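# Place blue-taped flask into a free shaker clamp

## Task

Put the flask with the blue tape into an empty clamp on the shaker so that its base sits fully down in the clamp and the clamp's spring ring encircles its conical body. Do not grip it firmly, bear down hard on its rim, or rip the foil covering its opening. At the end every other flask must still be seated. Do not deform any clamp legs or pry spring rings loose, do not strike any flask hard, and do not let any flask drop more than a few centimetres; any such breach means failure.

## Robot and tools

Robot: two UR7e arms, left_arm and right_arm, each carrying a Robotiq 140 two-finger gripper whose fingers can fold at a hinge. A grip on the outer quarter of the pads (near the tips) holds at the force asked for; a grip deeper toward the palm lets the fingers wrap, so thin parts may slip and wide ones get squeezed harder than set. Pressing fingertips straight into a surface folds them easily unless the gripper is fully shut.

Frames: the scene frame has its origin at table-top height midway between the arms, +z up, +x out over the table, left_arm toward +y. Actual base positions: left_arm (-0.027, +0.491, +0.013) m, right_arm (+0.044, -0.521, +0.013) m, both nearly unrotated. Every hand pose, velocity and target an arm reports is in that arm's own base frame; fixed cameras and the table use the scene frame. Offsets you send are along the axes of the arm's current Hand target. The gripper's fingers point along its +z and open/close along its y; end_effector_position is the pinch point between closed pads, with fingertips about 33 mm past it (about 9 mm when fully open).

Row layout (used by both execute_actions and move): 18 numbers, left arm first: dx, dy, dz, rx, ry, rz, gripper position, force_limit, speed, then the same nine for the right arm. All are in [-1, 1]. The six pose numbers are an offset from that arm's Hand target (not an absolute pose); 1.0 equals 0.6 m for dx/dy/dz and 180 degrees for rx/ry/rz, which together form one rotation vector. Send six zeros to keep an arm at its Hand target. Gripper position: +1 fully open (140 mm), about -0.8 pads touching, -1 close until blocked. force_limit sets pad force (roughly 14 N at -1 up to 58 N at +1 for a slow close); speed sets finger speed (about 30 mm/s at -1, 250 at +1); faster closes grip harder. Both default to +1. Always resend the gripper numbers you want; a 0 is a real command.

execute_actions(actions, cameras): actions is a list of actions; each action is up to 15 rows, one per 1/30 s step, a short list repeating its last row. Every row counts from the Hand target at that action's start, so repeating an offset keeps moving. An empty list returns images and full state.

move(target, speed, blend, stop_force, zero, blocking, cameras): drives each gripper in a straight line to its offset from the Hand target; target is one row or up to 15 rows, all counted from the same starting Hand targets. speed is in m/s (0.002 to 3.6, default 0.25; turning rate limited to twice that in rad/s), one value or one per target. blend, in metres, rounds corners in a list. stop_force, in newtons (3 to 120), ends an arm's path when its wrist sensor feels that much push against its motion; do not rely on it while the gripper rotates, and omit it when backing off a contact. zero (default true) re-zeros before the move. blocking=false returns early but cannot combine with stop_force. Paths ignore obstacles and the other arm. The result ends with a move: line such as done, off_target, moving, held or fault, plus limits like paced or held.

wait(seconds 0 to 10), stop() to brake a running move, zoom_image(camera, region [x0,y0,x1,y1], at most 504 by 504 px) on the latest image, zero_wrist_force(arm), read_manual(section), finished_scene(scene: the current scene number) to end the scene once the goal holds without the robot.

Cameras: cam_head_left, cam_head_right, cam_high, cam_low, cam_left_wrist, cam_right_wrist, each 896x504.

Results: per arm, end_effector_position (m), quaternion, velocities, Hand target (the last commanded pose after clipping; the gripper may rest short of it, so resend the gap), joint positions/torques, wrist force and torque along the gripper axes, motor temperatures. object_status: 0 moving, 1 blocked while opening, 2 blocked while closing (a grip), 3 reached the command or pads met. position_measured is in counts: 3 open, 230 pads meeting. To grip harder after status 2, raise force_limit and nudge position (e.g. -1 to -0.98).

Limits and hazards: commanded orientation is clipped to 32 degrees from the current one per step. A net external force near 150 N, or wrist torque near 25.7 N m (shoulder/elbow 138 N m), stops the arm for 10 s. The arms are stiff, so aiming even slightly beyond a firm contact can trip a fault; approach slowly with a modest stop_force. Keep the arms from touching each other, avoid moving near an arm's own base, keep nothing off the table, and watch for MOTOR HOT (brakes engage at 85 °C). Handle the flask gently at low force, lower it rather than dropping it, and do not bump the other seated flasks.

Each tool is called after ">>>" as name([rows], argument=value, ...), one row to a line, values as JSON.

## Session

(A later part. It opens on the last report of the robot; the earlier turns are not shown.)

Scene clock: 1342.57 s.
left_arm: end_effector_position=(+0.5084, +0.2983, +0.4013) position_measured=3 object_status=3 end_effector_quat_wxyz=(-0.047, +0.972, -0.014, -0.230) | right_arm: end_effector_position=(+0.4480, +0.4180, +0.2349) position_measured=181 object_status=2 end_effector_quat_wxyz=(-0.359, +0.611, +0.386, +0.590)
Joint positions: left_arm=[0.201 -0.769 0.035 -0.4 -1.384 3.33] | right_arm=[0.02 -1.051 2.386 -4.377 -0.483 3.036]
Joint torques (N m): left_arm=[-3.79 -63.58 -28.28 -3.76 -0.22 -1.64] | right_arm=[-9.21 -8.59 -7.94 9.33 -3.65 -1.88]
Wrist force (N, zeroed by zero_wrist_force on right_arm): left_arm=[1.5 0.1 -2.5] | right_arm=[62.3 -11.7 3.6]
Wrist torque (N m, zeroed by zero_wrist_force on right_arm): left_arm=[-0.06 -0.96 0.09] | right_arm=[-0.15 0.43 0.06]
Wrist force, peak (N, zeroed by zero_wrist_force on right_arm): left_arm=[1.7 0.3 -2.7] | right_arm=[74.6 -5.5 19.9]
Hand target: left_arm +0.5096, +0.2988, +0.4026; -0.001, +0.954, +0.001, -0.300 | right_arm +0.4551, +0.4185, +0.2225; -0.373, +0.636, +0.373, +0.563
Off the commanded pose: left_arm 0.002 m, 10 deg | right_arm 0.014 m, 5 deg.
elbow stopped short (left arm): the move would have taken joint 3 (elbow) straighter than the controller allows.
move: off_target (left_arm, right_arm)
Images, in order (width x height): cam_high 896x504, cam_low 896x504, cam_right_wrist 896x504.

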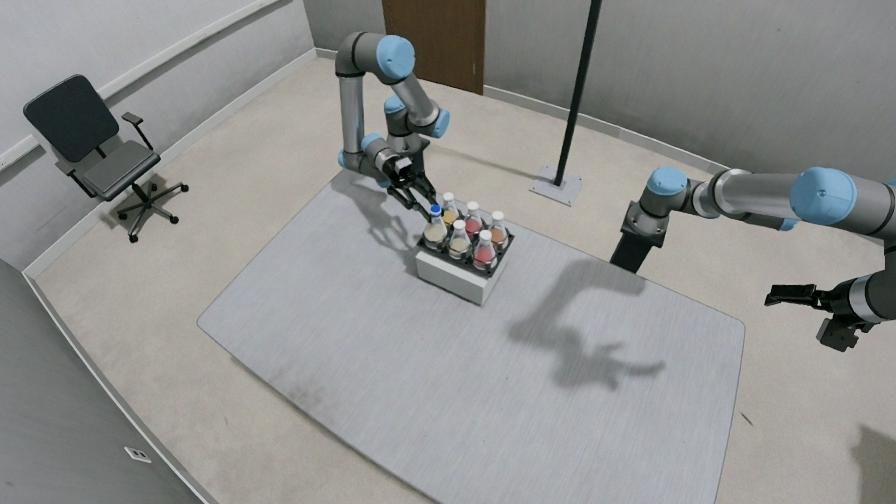

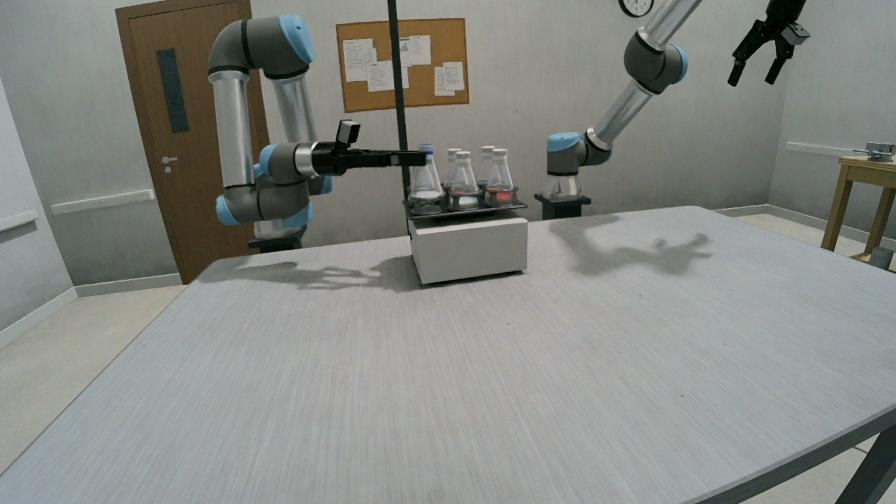

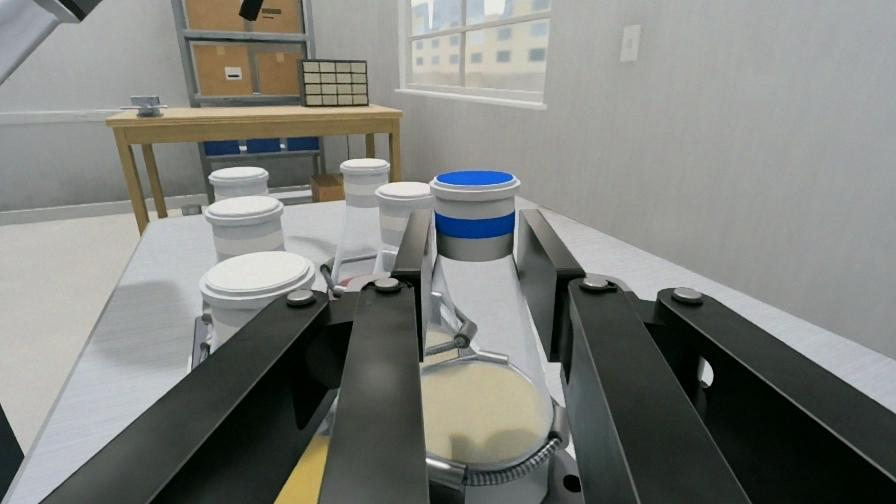

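>>> move([
  [0,0,0,0,0,0,1,-1,-1,0.0239,-0.0014,-0.0022,0,0,0,-1,-0.1,-1],
  [0,0,0,0,0,0,1,-1,-1,0.0239,0.0094,-0.0007,0.0828,-0.0047,-0.0075,-1,-0.1,-1],
], speed=0.05, cameras=["cam_low","cam_high","cam_right_wrist"])

>>> zoom_image(camera="cam_low", region=[400, 125, 490, 220])

>>> zoom_image(camera="cam_high", region=[400, 180, 500, 270])

Scene clock: 1372.50 s.
left_arm: end_effector_position=(+0.5084, +0.2983, +0.4013) position_measured=3 object_status=3 end_effector_quat_wxyz=(-0.047, +0.972, -0.014, -0.230) | right_arm: end_effector_position=(+0.4612, +0.4164, +0.2365) position_measured=181 object_status=2 end_effector_quat_wxyz=(-0.443, +0.582, +0.453, +0.509) end_effector_velocity=(-0.001, +0.000, +0.000) end_effector_angular_velocity=(+0.001, +0.000, +0.001)
Joint positions: left_arm=[0.201 -0.769 0.035 -0.4 -1.384 3.33] | right_arm=[-0.053 -1.104 2.281 -3.752 -0.166 2.635]
Joint velocities: left_arm=[within noise] | right_arm=[0 0.001 0 -0.005 0.001 0.005]
Joint torques (N m): left_arm=[-4.6 -65.21 -28.44 -3.81 -0.44 -1.91] | right_arm=[-10.5 -15.66 3.28 -1.75 -4.3 1.24]
Wrist force (N, zeroed by zero_wrist_force on right_arm): left_arm=[1.6 0.2 -2.7] | right_arm=[28.0 -2.2 8.3]
Wrist torque (N m, zeroed by zero_wrist_force on right_arm): left_arm=[-0.04 -0.98 0.09] | right_arm=[-1.00 -0.46 0.73]
Wrist force, peak (N, zeroed by zero_wrist_force on right_arm): left_arm=[1.7 0.2 -2.8] | right_arm=[63.4 -11.5 3.8]
Hand target: left_arm +0.5096, +0.2988, +0.4026; -0.001, +0.954, +0.001, -0.300 | right_arm +0.4612, +0.4164, +0.2365; -0.443, +0.582, +0.453, +0.509
Off the commanded pose: left_arm 0.002 m, 10 deg | right_arm 0.000 m, 0 deg.
elbow stopped short (left arm): the move would have taken joint 3 (elbow) straighter than the controller allows.
move: off_target (left_arm)
Images, in order (width x height): cam_high 896x504, cam_low 896x504, cam_right_wrist 896x504.

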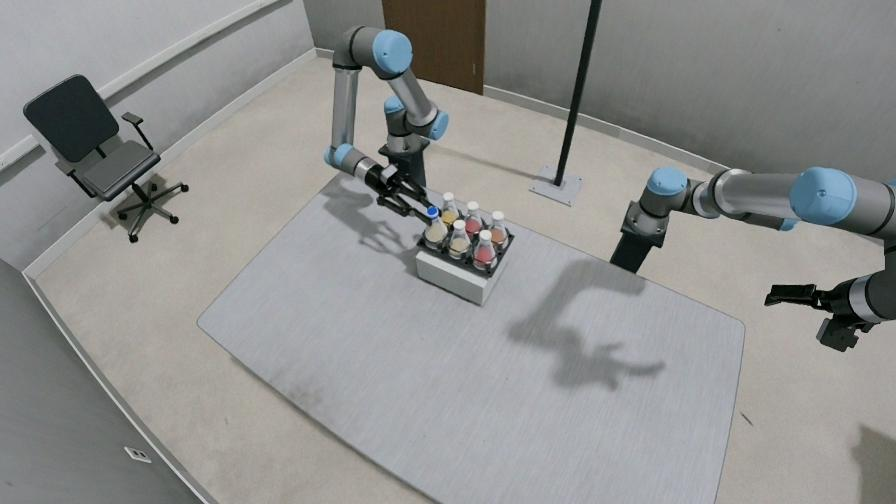

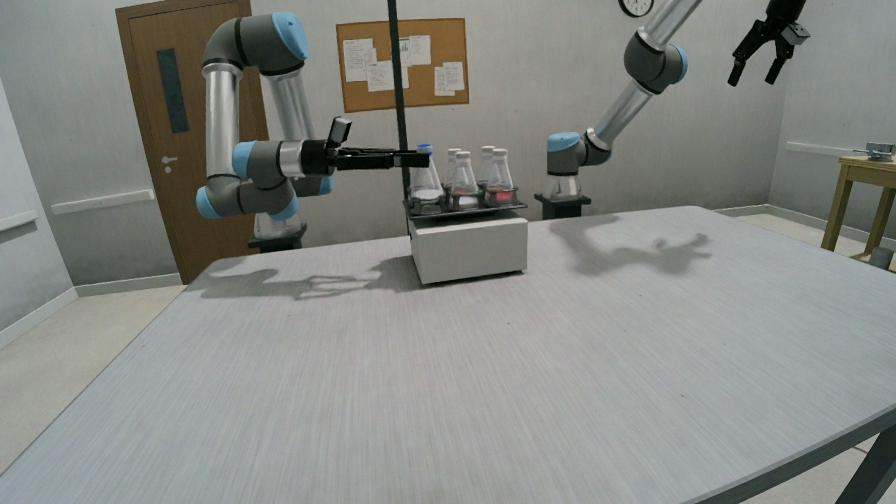

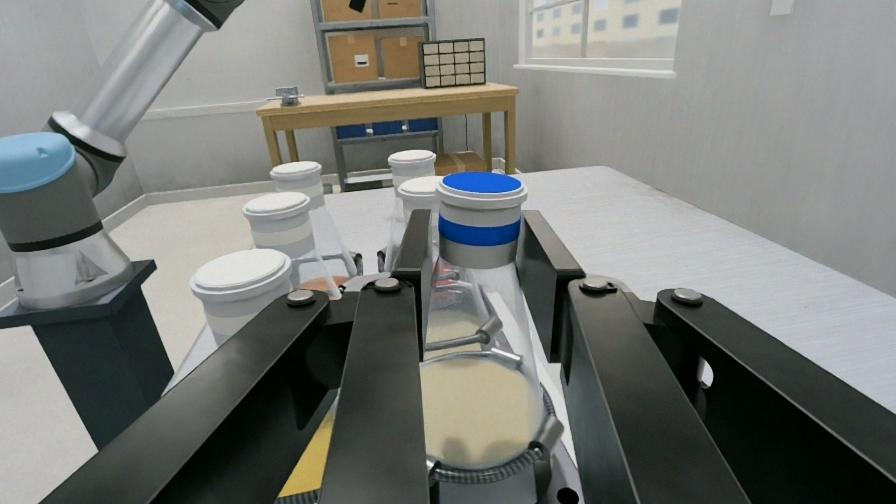

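Scaled by 5.305 from the camera's 896x504 image, which has a finer 1280x720 frame.

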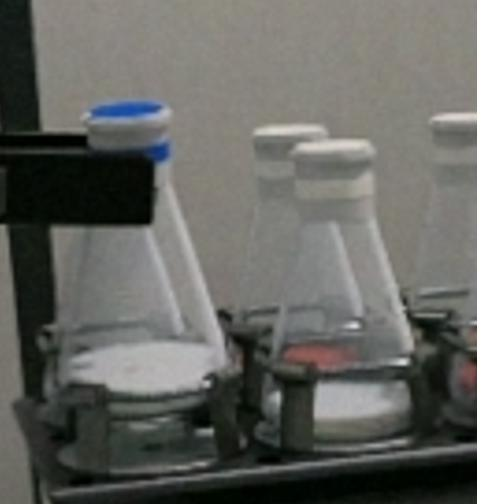

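Scaled by 5.040 from the camera's 896x504 image, which has a finer 1280x720 frame.

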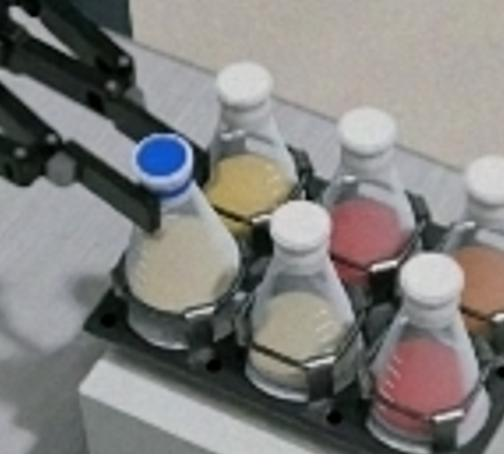

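>>> move(target=[0,0,0,0,0,0,1,-1,-1,0.0004,-0.0011,0.0057,-0.001,-0.0136,-0.0027,-1,-0.1,-1], speed=0.05)

>>> move(target=[0,0,0,0,0,0,1,-1,-1,-0.0265,0.0014,0.0023,0,0,0,-1,-0.1,-1], speed=0.015, stop_force=35, cameras=["cam_low","cam_high","cam_right_wrist"])

>>> zoom_image(camera="cam_low", region=[400, 125, 490, 220])

>>> zoom_image(camera="cam_high", region=[400, 180, 500, 270])

Scene clock: 1399.87 s.
left_arm: end_effector_position=(+0.5084, +0.2983, +0.4013) position_measured=3 object_status=3 end_effector_quat_wxyz=(-0.047, +0.972, -0.014, -0.230) | right_arm: end_effector_position=(+0.4612, +0.4199, +0.2364) position_measured=181 object_status=2 end_effector_quat_wxyz=(-0.430, +0.592, +0.464, +0.499) end_effector_velocity=(+0.000, +0.000, +0.001) end_effector_angular_velocity=(+0.001, -0.001, +0.000)
Joint positions: left_arm=[0.201 -0.769 0.035 -0.4 -1.384 3.33] | right_arm=[-0.04 -1.18 2.304 -3.553 -0.202 2.485]
Joint velocities: left_arm=[within noise] | right_arm=[0 0.001 -0.001 -0.006 0.001 0.005]
Joint torques (N m): left_arm=[-3.57 -64.75 -26.87 -3.86 -0.65 -1.99] | right_arm=[-8.68 -9.73 -6.17 -2.46 1.16 1.46]
Wrist force (N, zeroed by zero_wrist_force on right_arm): left_arm=[1.6 0.0 -2.6] | right_arm=[21.8 -1.3 -0.2]
Wrist torque (N m, zeroed by zero_wrist_force on right_arm): left_arm=[-0.07 -0.97 0.08] | right_arm=[-0.65 -0.47 0.70]
Wrist force, peak (N, zeroed by zero_wrist_force on right_arm): left_arm=[1.7 0.2 -2.8] | right_arm=[34.3 -1.1 -0.2]
Hand target: left_arm +0.5096, +0.2988, +0.4026; -0.001, +0.954, +0.001, -0.300 | right_arm +0.4613, +0.4199, +0.2364; -0.430, +0.592, +0.464, +0.499
Off the commanded pose: left_arm 0.002 m, 10 deg | right_arm 0.000 m, 0 deg.
elbow stopped short (left arm): the move would have taken joint 3 (elbow) straighter than the controller allows.
move: off_target (left_arm)

Scene clock: 1401.93 s.
left_arm: end_effector_position=(+0.5084, +0.2983, +0.4013) position_measured=3 object_status=3 end_effector_quat_wxyz=(-0.047, +0.972, -0.014, -0.230) | right_arm: end_effector_position=(+0.4612, +0.4191, +0.2204) position_measured=181 object_status=2 end_effector_quat_wxyz=(-0.430, +0.592, +0.464, +0.499)
Joint positions: left_arm=[0.201 -0.769 0.035 -0.4 -1.384 3.33] | right_arm=[-0.042 -1.136 2.309 -3.597 -0.201 2.479]
Joint torques (N m): left_arm=[-4.1 -64.66 -27.9 -3.96 -0.46 -1.9] | right_arm=[2.05 -40.02 -21.86 -0.35 3.29 1.3]
Wrist force (N, zeroed by zero_wrist_force on right_arm): left_arm=[1.8 0.1 -2.5] | right_arm=[1.5 -2.2 -0.5]
Wrist torque (N m, zeroed by zero_wrist_force on right_arm): left_arm=[-0.05 -1.02 0.09] | right_arm=[-0.24 -0.24 0.28]
Wrist force, peak (N, zeroed by zero_wrist_force on right_arm): left_arm=[1.9 0.1 -2.7] | right_arm=[42.2 -0.3 1.6]
Hand target: left_arm +0.5096, +0.2988, +0.4026; -0.001, +0.954, +0.001, -0.300 | right_arm +0.4612, +0.4191, +0.2205; -0.430, +0.592, +0.464, +0.499
Off the commanded pose: left_arm 0.002 m, 10 deg | right_arm 0.000 m, 0 deg.
elbow stopped short (left arm): the move would have taken joint 3 (elbow) straighter than the controller allows.
move: off_target (left_arm)
Images, in order (width x height): cam_high 896x504, cam_low 896x504, cam_right_wrist 896x504.

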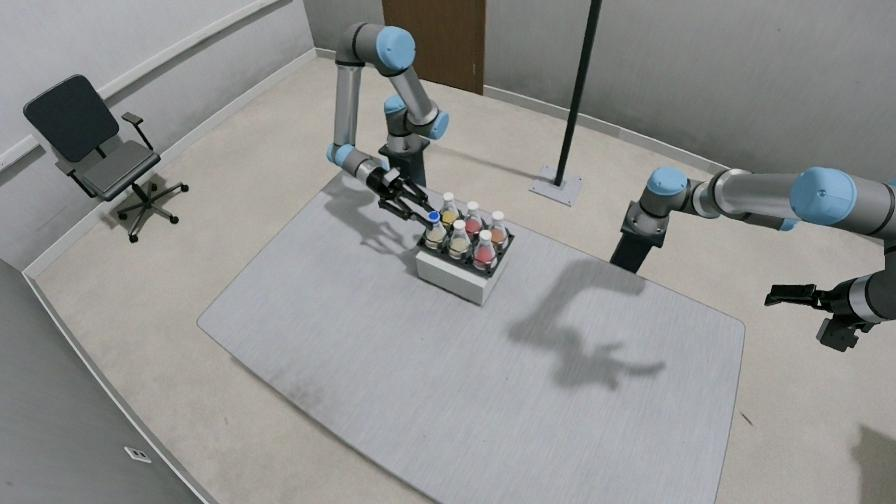

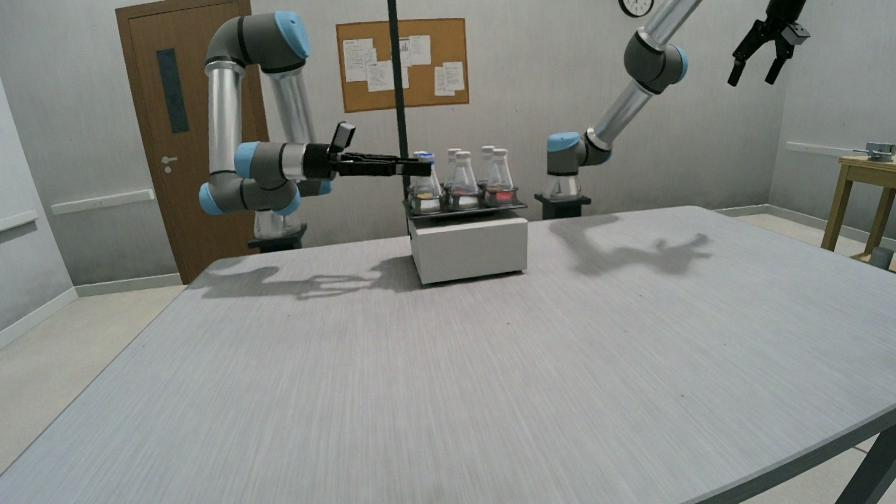

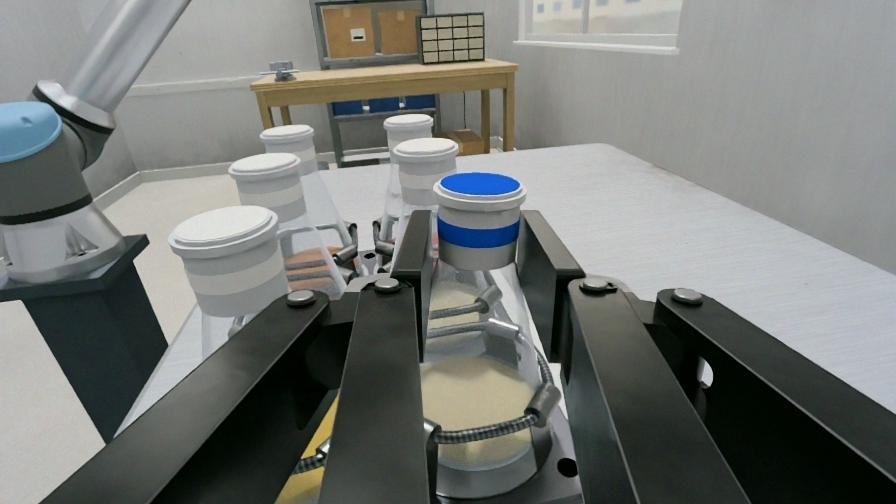

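Scaled by 5.305 from the camera's 896x504 image, which has a finer 1280x720 frame.

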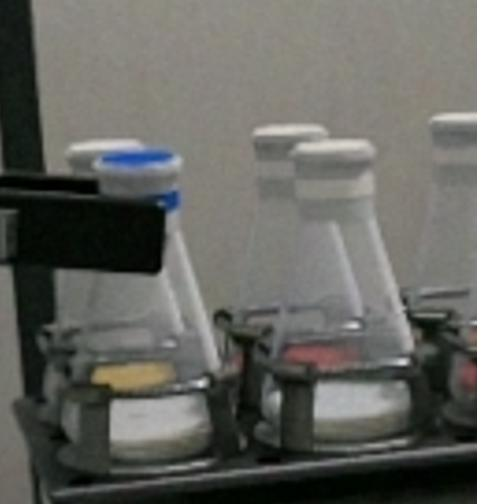

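Scaled by 5.040 from the camera's 896x504 image, which has a finer 1280x720 frame.

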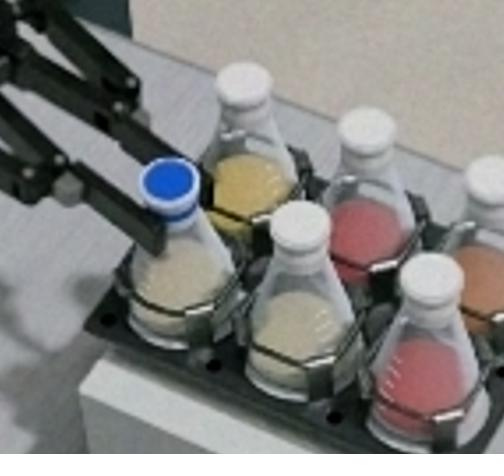

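>>> move(target=[0,0,0,0,0,0,1,-1,-1,-0.0133,0.0007,0.0012,0,0,0,-1,-0.1,-1], speed=0.015, stop_force=10, cameras=["cam_low","cam_high","cam_right_wrist"])

>>> zoom_image(camera="cam_low", region=[400, 125, 490, 220])

>>> zoom_image(camera="cam_high", region=[400, 180, 500, 270])

Scene clock: 1413.00 s.
left_arm: end_effector_position=(+0.5084, +0.2983, +0.4013) position_measured=3 object_status=3 end_effector_quat_wxyz=(-0.047, +0.972, -0.014, -0.230) | right_arm: end_effector_position=(+0.4613, +0.4191, +0.2190) position_measured=181 object_status=2 end_effector_quat_wxyz=(-0.430, +0.592, +0.465, +0.499)
Joint positions: left_arm=[0.201 -0.769 0.035 -0.4 -1.384 3.33] | right_arm=[-0.042 -1.132 2.31 -3.601 -0.201 2.478]
Joint torques (N m): left_arm=[-5.4 -63.87 -28.01 -3.91 -0.41 -1.88] | right_arm=[5.54 -37.61 -22.09 -1.2 -2.98 1.77]
Wrist force (N, zeroed by zero_wrist_force on right_arm): left_arm=[1.5 0.0 -2.6] | right_arm=[10.5 -3.5 -2.4]
Wrist torque (N m, zeroed by zero_wrist_force on right_arm): left_arm=[-0.07 -0.96 0.09] | right_arm=[-0.22 -0.37 0.27]
Wrist force, peak (N, zeroed by zero_wrist_force on right_arm): left_arm=[1.7 0.1 -2.7] | right_arm=[21.7 -5.3 -5.7]
Hand target: left_arm +0.5096, +0.2988, +0.4026; -0.001, +0.954, +0.001, -0.300 | right_arm +0.4613, +0.4191, +0.2190; -0.430, +0.592, +0.465, +0.499 (not the last commanded pose)
Off the commanded pose: left_arm 0.002 m, 10 deg | right_arm 0.007 m, 0 deg.
elbow stopped short (left arm): the move would have taken joint 3 (elbow) straighter than the controller allows.
move: contact (right_arm), off_target (left_arm)
Images, in order (width x height): cam_high 896x504, cam_low 896x504, cam_right_wrist 896x504.

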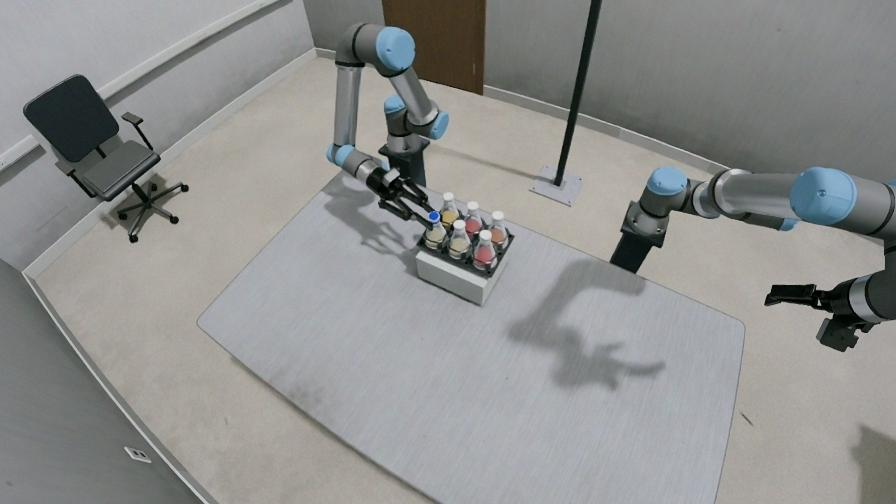

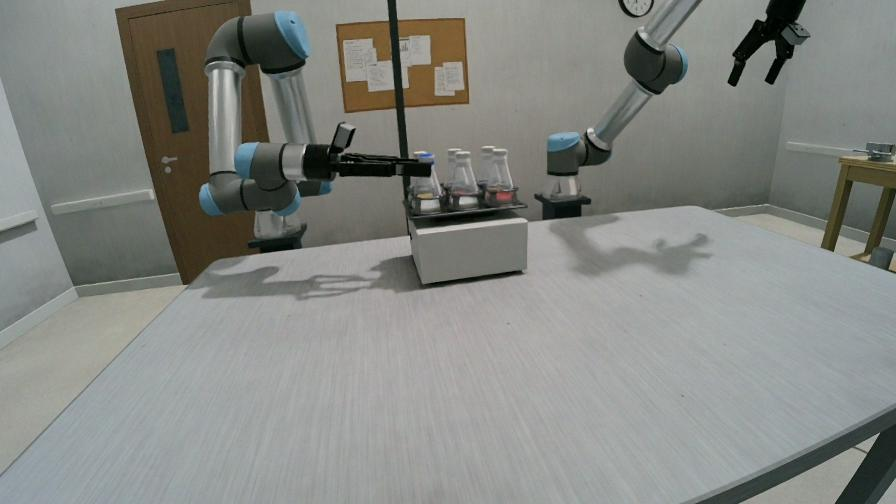

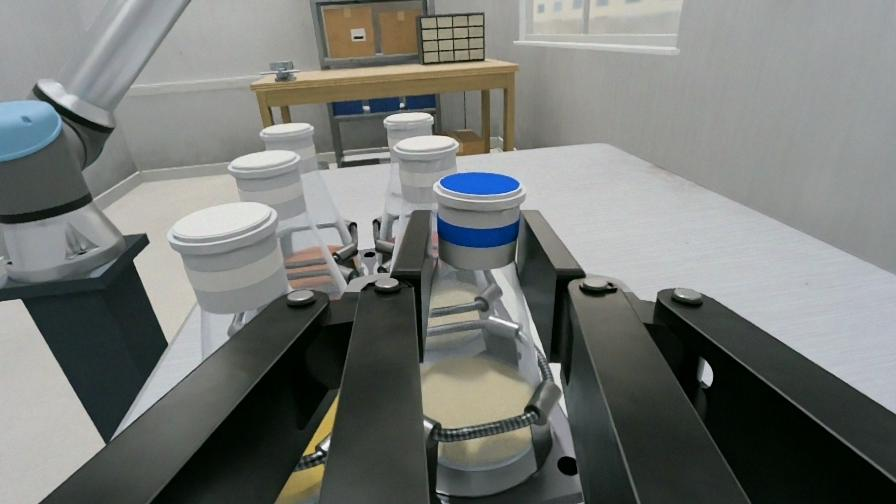

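Scaled by 5.305 from the camera's 896x504 image, which has a finer 1280x720 frame.

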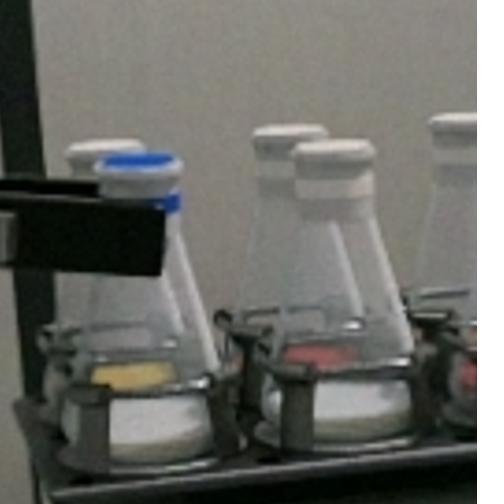

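Scaled by 5.040 from the camera's 896x504 image, which has a finer 1280x720 frame.

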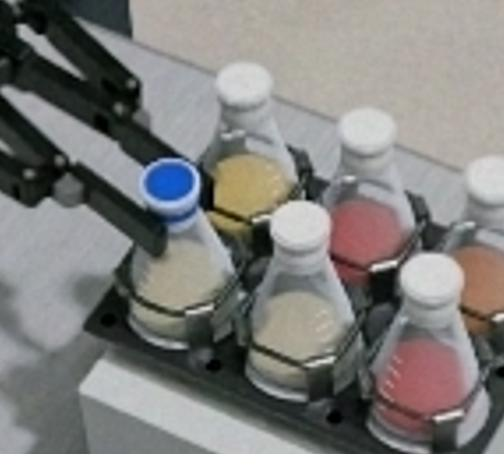

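>>> move(target=[0,0,0,0,0,0,1,-1,-1,0.0004,-0.0011,0.0062,-0.001,-0.0136,-0.0027,-1,-0.1,-1], speed=0.05)

>>> move(target=[0,0,0,0,0,0,1,-1,-1,-0.0133,0.0007,0.0012,0,0,0,-1,-0.1,-1], speed=0.015, stop_force=15, cameras=["cam_low","cam_high","cam_right_wrist"])

>>> zoom_image(camera="cam_low", region=[400, 125, 490, 220])

>>> zoom_image(camera="cam_high", region=[400, 180, 500, 270])

Scene clock: 1424.30 s.
left_arm: end_effector_position=(+0.5084, +0.2983, +0.4013) position_measured=3 object_status=3 end_effector_quat_wxyz=(-0.047, +0.972, -0.014, -0.230) | right_arm: end_effector_position=(+0.4613, +0.4230, +0.2189) position_measured=181 object_status=2 end_effector_quat_wxyz=(-0.417, +0.601, +0.475, +0.489) end_effector_velocity=(+0.001, -0.001, +0.000) end_effector_angular_velocity=(+0.000, -0.001, -0.004)
Joint positions: left_arm=[0.201 -0.769 0.035 -0.4 -1.384 3.33] | right_arm=[-0.027 -1.195 2.317 -3.453 -0.242 2.381]
Joint velocities: left_arm=[within noise] | right_arm=[-0.002 0.002 0 -0.007 0 0.005]
Joint torques (N m): left_arm=[-4.63 -65.69 -27.8 -3.74 -0.38 -1.68] | right_arm=[-5.89 0.98 2.35 1.03 -6.24 1.82]
Wrist force (N, zeroed by zero_wrist_force on right_arm): left_arm=[1.7 0.1 -2.5] | right_arm=[42.4 -6.2 -14.7]
Wrist torque (N m, zeroed by zero_wrist_force on right_arm): left_arm=[-0.06 -1.00 0.09] | right_arm=[-0.21 -0.47 0.25]
Wrist force, peak (N, zeroed by zero_wrist_force on right_arm): left_arm=[1.8 -0.1 -2.7] | right_arm=[43.7 -5.9 -14.8]
Hand target: left_arm +0.5096, +0.2988, +0.4026; -0.001, +0.954, +0.001, -0.300 | right_arm +0.4614, +0.4229, +0.2188; -0.417, +0.601, +0.475, +0.489
Off the commanded pose: left_arm 0.002 m, 10 deg | right_arm 0.000 m, 0 deg.
elbow stopped short (left arm): the move would have taken joint 3 (elbow) straighter than the controller allows.
move: off_target (left_arm)

Scene clock: 1425.43 s.
left_arm: end_effector_position=(+0.5084, +0.2983, +0.4013) position_measured=3 object_status=3 end_effector_quat_wxyz=(-0.047, +0.972, -0.014, -0.230) | right_arm: end_effector_position=(+0.4599, +0.4233, +0.2187) position_measured=181 object_status=2 end_effector_quat_wxyz=(-0.419, +0.599, +0.476, +0.489)
Joint positions: left_arm=[0.201 -0.769 0.035 -0.4 -1.384 3.33] | right_arm=[-0.028 -1.191 2.319 -3.458 -0.236 2.381]
Joint torques (N m): left_arm=[-4.38 -64.52 -27.33 -3.99 -0.58 -1.9] | right_arm=[10.25 -21.6 -4.43 1.23 -7.56 1.23]
Wrist force (N, zeroed by zero_wrist_force on right_arm): left_arm=[1.6 0.2 -2.5] | right_arm=[44.1 0.0 -15.6]
Wrist torque (N m, zeroed by zero_wrist_force on right_arm): left_arm=[-0.03 -0.97 0.09] | right_arm=[-0.51 -0.46 -0.39]
Wrist force, peak (N, zeroed by zero_wrist_force on right_arm): left_arm=[1.9 0.2 -2.6] | right_arm=[59.3 -2.1 -21.3]
Hand target: left_arm +0.5096, +0.2988, +0.4026; -0.001, +0.954, +0.001, -0.300 | right_arm +0.4605, +0.4231, +0.2181; -0.418, +0.600, +0.475, +0.489 (not the last commanded pose)
Off the commanded pose: left_arm 0.002 m, 10 deg | right_arm 0.008 m, 0 deg.
elbow stopped short (left arm): the move would have taken joint 3 (elbow) straighter than the controller allows.
move: contact (right_arm), off_target (left_arm)
Images, in order (width x height): cam_high 896x504, cam_low 896x504, cam_right_wrist 896x504.

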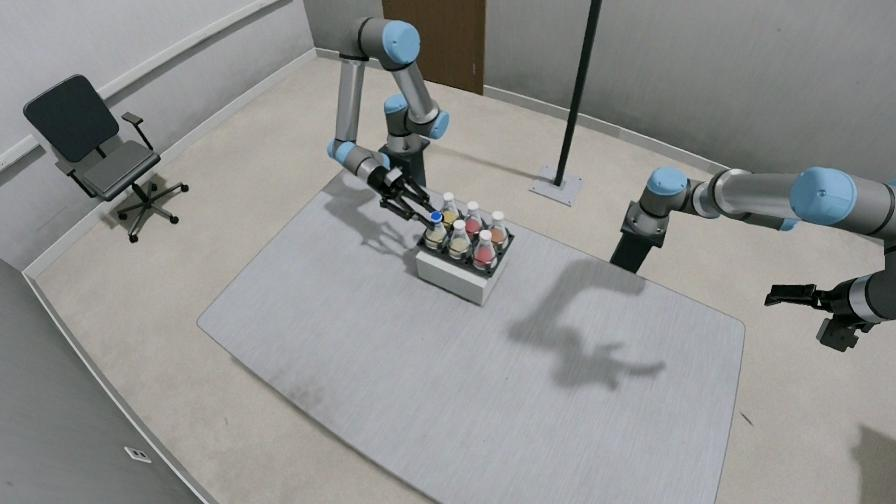

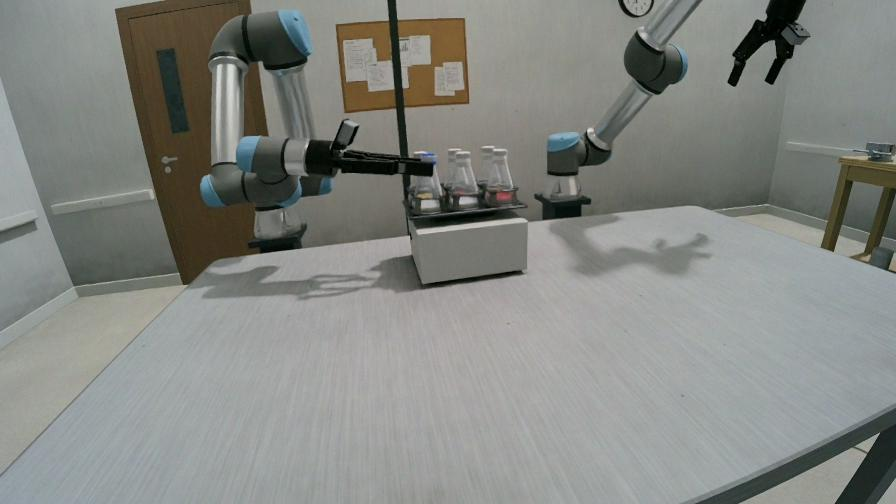

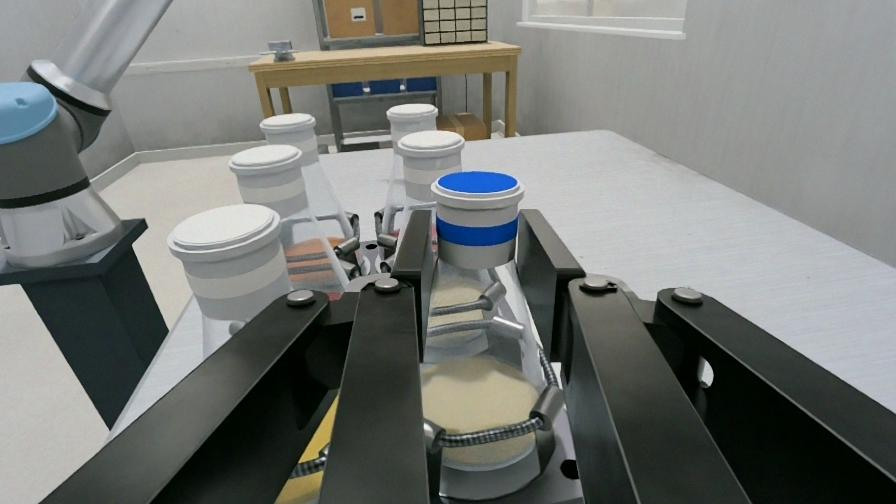

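Scaled by 5.305 from the camera's 896x504 image, which has a finer 1280x720 frame.

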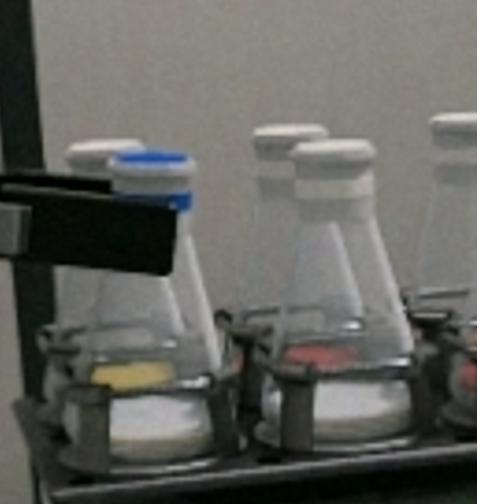

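Scaled by 5.040 from the camera's 896x504 image, which has a finer 1280x720 frame.

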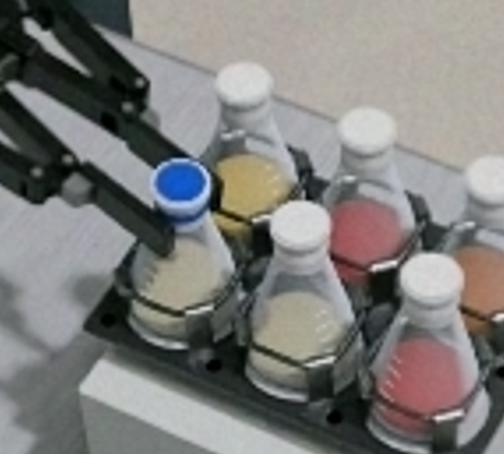

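>>> move(target=[0,0,0,0,0,0,1,-1,-1,0.002,0.0005,-0.0037,0.0005,0.0075,0.0015,-1,-0.1,-1], speed=0.05)

Scene clock: 1430.80 s.
left_arm: end_effector_position=(+0.5084, +0.2983, +0.4013) position_measured=3 object_status=3 end_effector_quat_wxyz=(-0.047, +0.972, -0.014, -0.230) | right_arm: end_effector_position=(+0.4605, +0.4210, +0.2196) position_measured=181 object_status=2 end_effector_quat_wxyz=(-0.426, +0.595, +0.469, +0.495)
Joint positions: left_arm=[0.201 -0.769 0.035 -0.4 -1.384 3.33] | right_arm=[-0.036 -1.161 2.315 -3.532 -0.215 2.432]
Joint torques (N m): left_arm=[-3.97 -63.82 -27.68 -3.81 -0.55 -1.72] | right_arm=[5.71 -35.94 -20.92 0.49 -1.47 -1.7]
Wrist force (N, zeroed by zero_wrist_force on right_arm): left_arm=[1.6 0.0 -2.4] | right_arm=[4.3 -0.3 -1.6]
Wrist torque (N m, zeroed by zero_wrist_force on right_arm): left_arm=[-0.07 -0.97 0.09] | right_arm=[-0.32 -0.28 -0.06]
Wrist force, peak (N, zeroed by zero_wrist_force on right_arm): left_arm=[1.8 0.1 -2.7] | right_arm=[45.1 0.3 -15.3]
Hand target: left_arm +0.5096, +0.2988, +0.4026; -0.001, +0.954, +0.001, -0.300 | right_arm +0.4605, +0.4211, +0.2197; -0.425, +0.595, +0.470, +0.495
Off the commanded pose: left_arm 0.002 m, 10 deg | right_arm 0.000 m, 0 deg.
elbow stopped short (left arm): the move would have taken joint 3 (elbow) straighter than the controller allows.
move: off_target (left_arm)

>>> move([
  [0,0,0,0,0,0,1,-1,-1,0,0,0,0,0,0,-0.25,-1,-1],
  [0,0,0,0,0,0,1,-1,-1,0,0,-0.2,0,0,0,-0.25,-1,-1],
], speed=0.1, cameras=["cam_low","cam_high","cam_right_wrist"])

>>> zoom_image(camera="cam_low", region=[400, 125, 490, 220])

>>> zoom_image(camera="cam_high", region=[400, 180, 500, 270])

Scene clock: 1445.57 s.
left_arm: end_effector_position=(+0.5084, +0.2983, +0.4013) position_measured=3 object_status=3 end_effector_quat_wxyz=(-0.047, +0.972, -0.014, -0.230) | right_arm: end_effector_position=(+0.4378, +0.3046, +0.2374) position_measured=160 object_status=3 end_effector_quat_wxyz=(-0.425, +0.595, +0.470, +0.495)
Joint positions: left_arm=[0.201 -0.769 0.035 -0.4 -1.384 3.33] | right_arm=[-0.353 -1.644 2.271 -1.38 -0.218 0.783]
Joint torques (N m): left_arm=[-4.48 -64.68 -29.14 -3.79 -0.4 -1.81] | right_arm=[-7.28 -28.4 -9.11 -3.53 0.1 1.84]
Wrist force (N, zeroed by zero_wrist_force on right_arm): left_arm=[1.6 0.1 -2.6] | right_arm=[1.7 -0.7 -0.7]
Wrist torque (N m, zeroed by zero_wrist_force on right_arm): left_arm=[-0.05 -0.98 0.09] | right_arm=[-0.37 -0.22 0.10]
Wrist force, peak (N, zeroed by zero_wrist_force on right_arm): left_arm=[1.9 0.3 -2.7] | right_arm=[6.8 -0.3 -1.8]
Hand target: left_arm +0.5096, +0.2988, +0.4026; -0.001, +0.954, +0.001, -0.300 | right_arm +0.4378, +0.3046, +0.2374; -0.425, +0.595, +0.470, +0.495
Off the commanded pose: left_arm 0.002 m, 10 deg | right_arm 0.000 m, 0 deg.
elbow stopped short (left arm): the move would have taken joint 3 (elbow) straighter than the controller allows.
move: off_target (left_arm)
Images, in order (width x height): cam_high 896x504, cam_low 896x504, cam_right_wrist 896x504.

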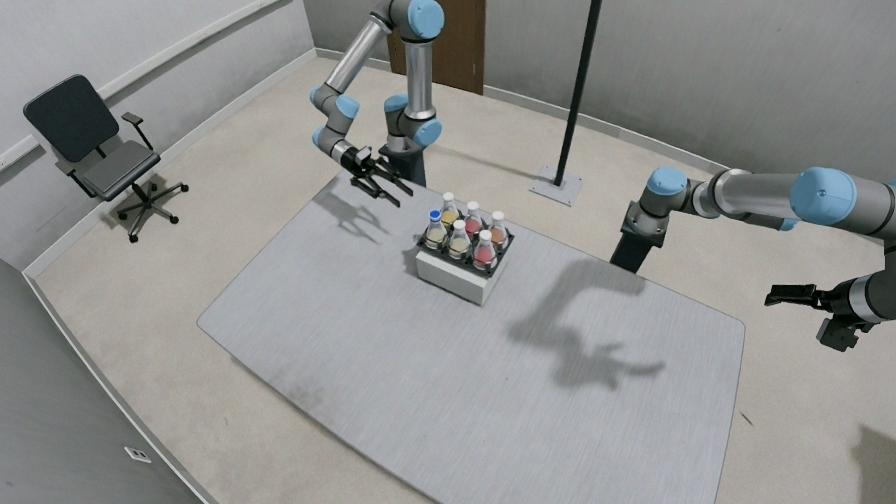

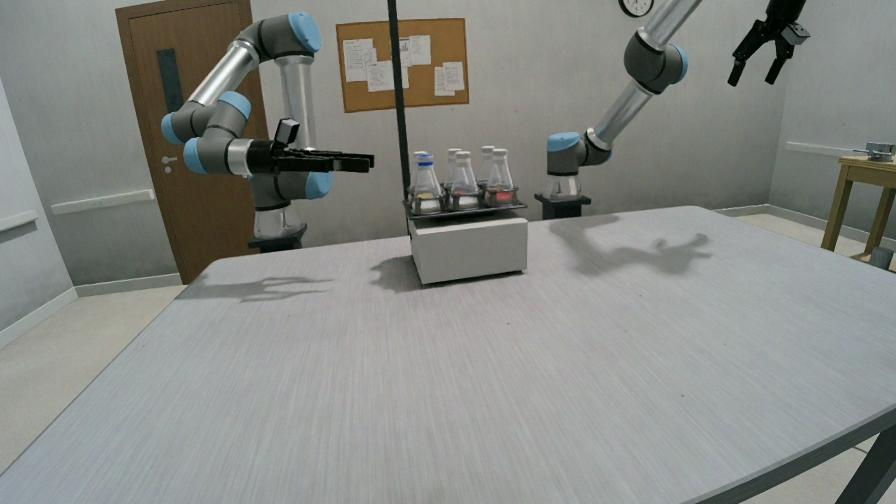

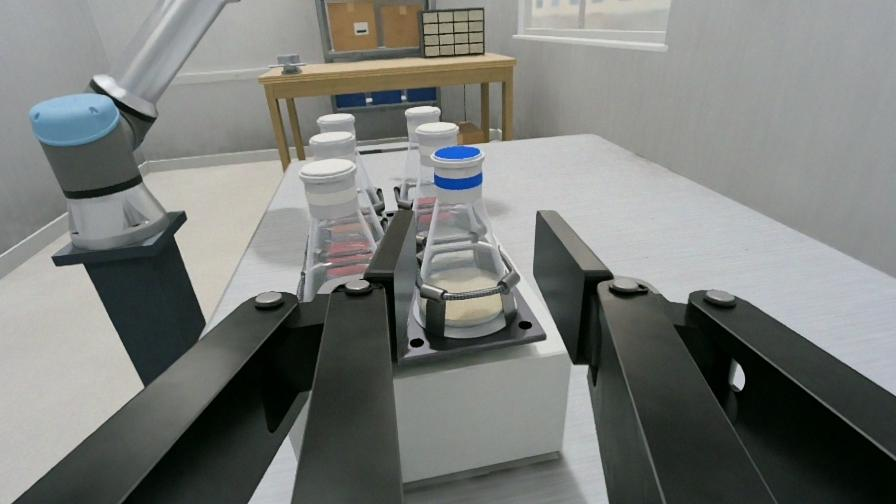

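Scaled by 5.305 from the camera's 896x504 image, which has a finer 1280x720 frame.

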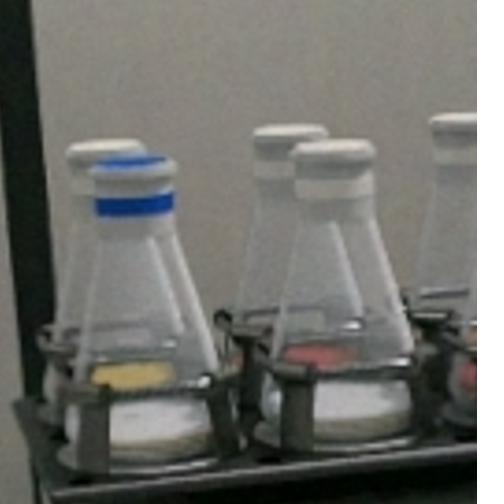

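Scaled by 5.040 from the camera's 896x504 image, which has a finer 1280x720 frame.

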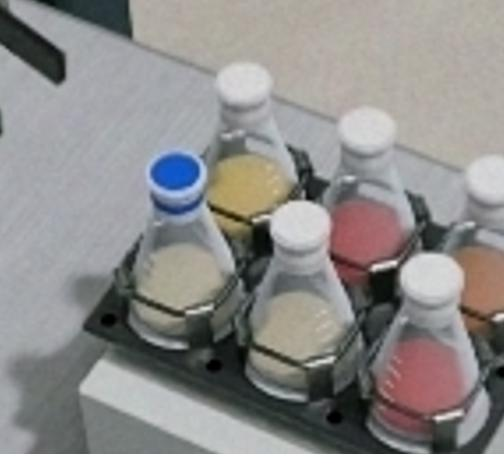

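>>> zoom_image(camera="cam_right_wrist", region=[370, 130, 560, 360])

Scaled by 2.191 from the camera's 896x504 image, which has a finer 1280x720 frame.

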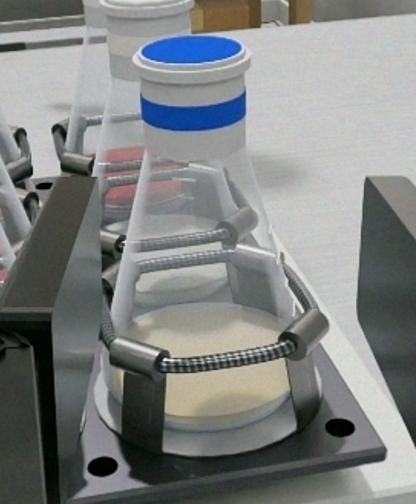

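>>> finished_scene(scene=1)

The scene is finished: the task was done.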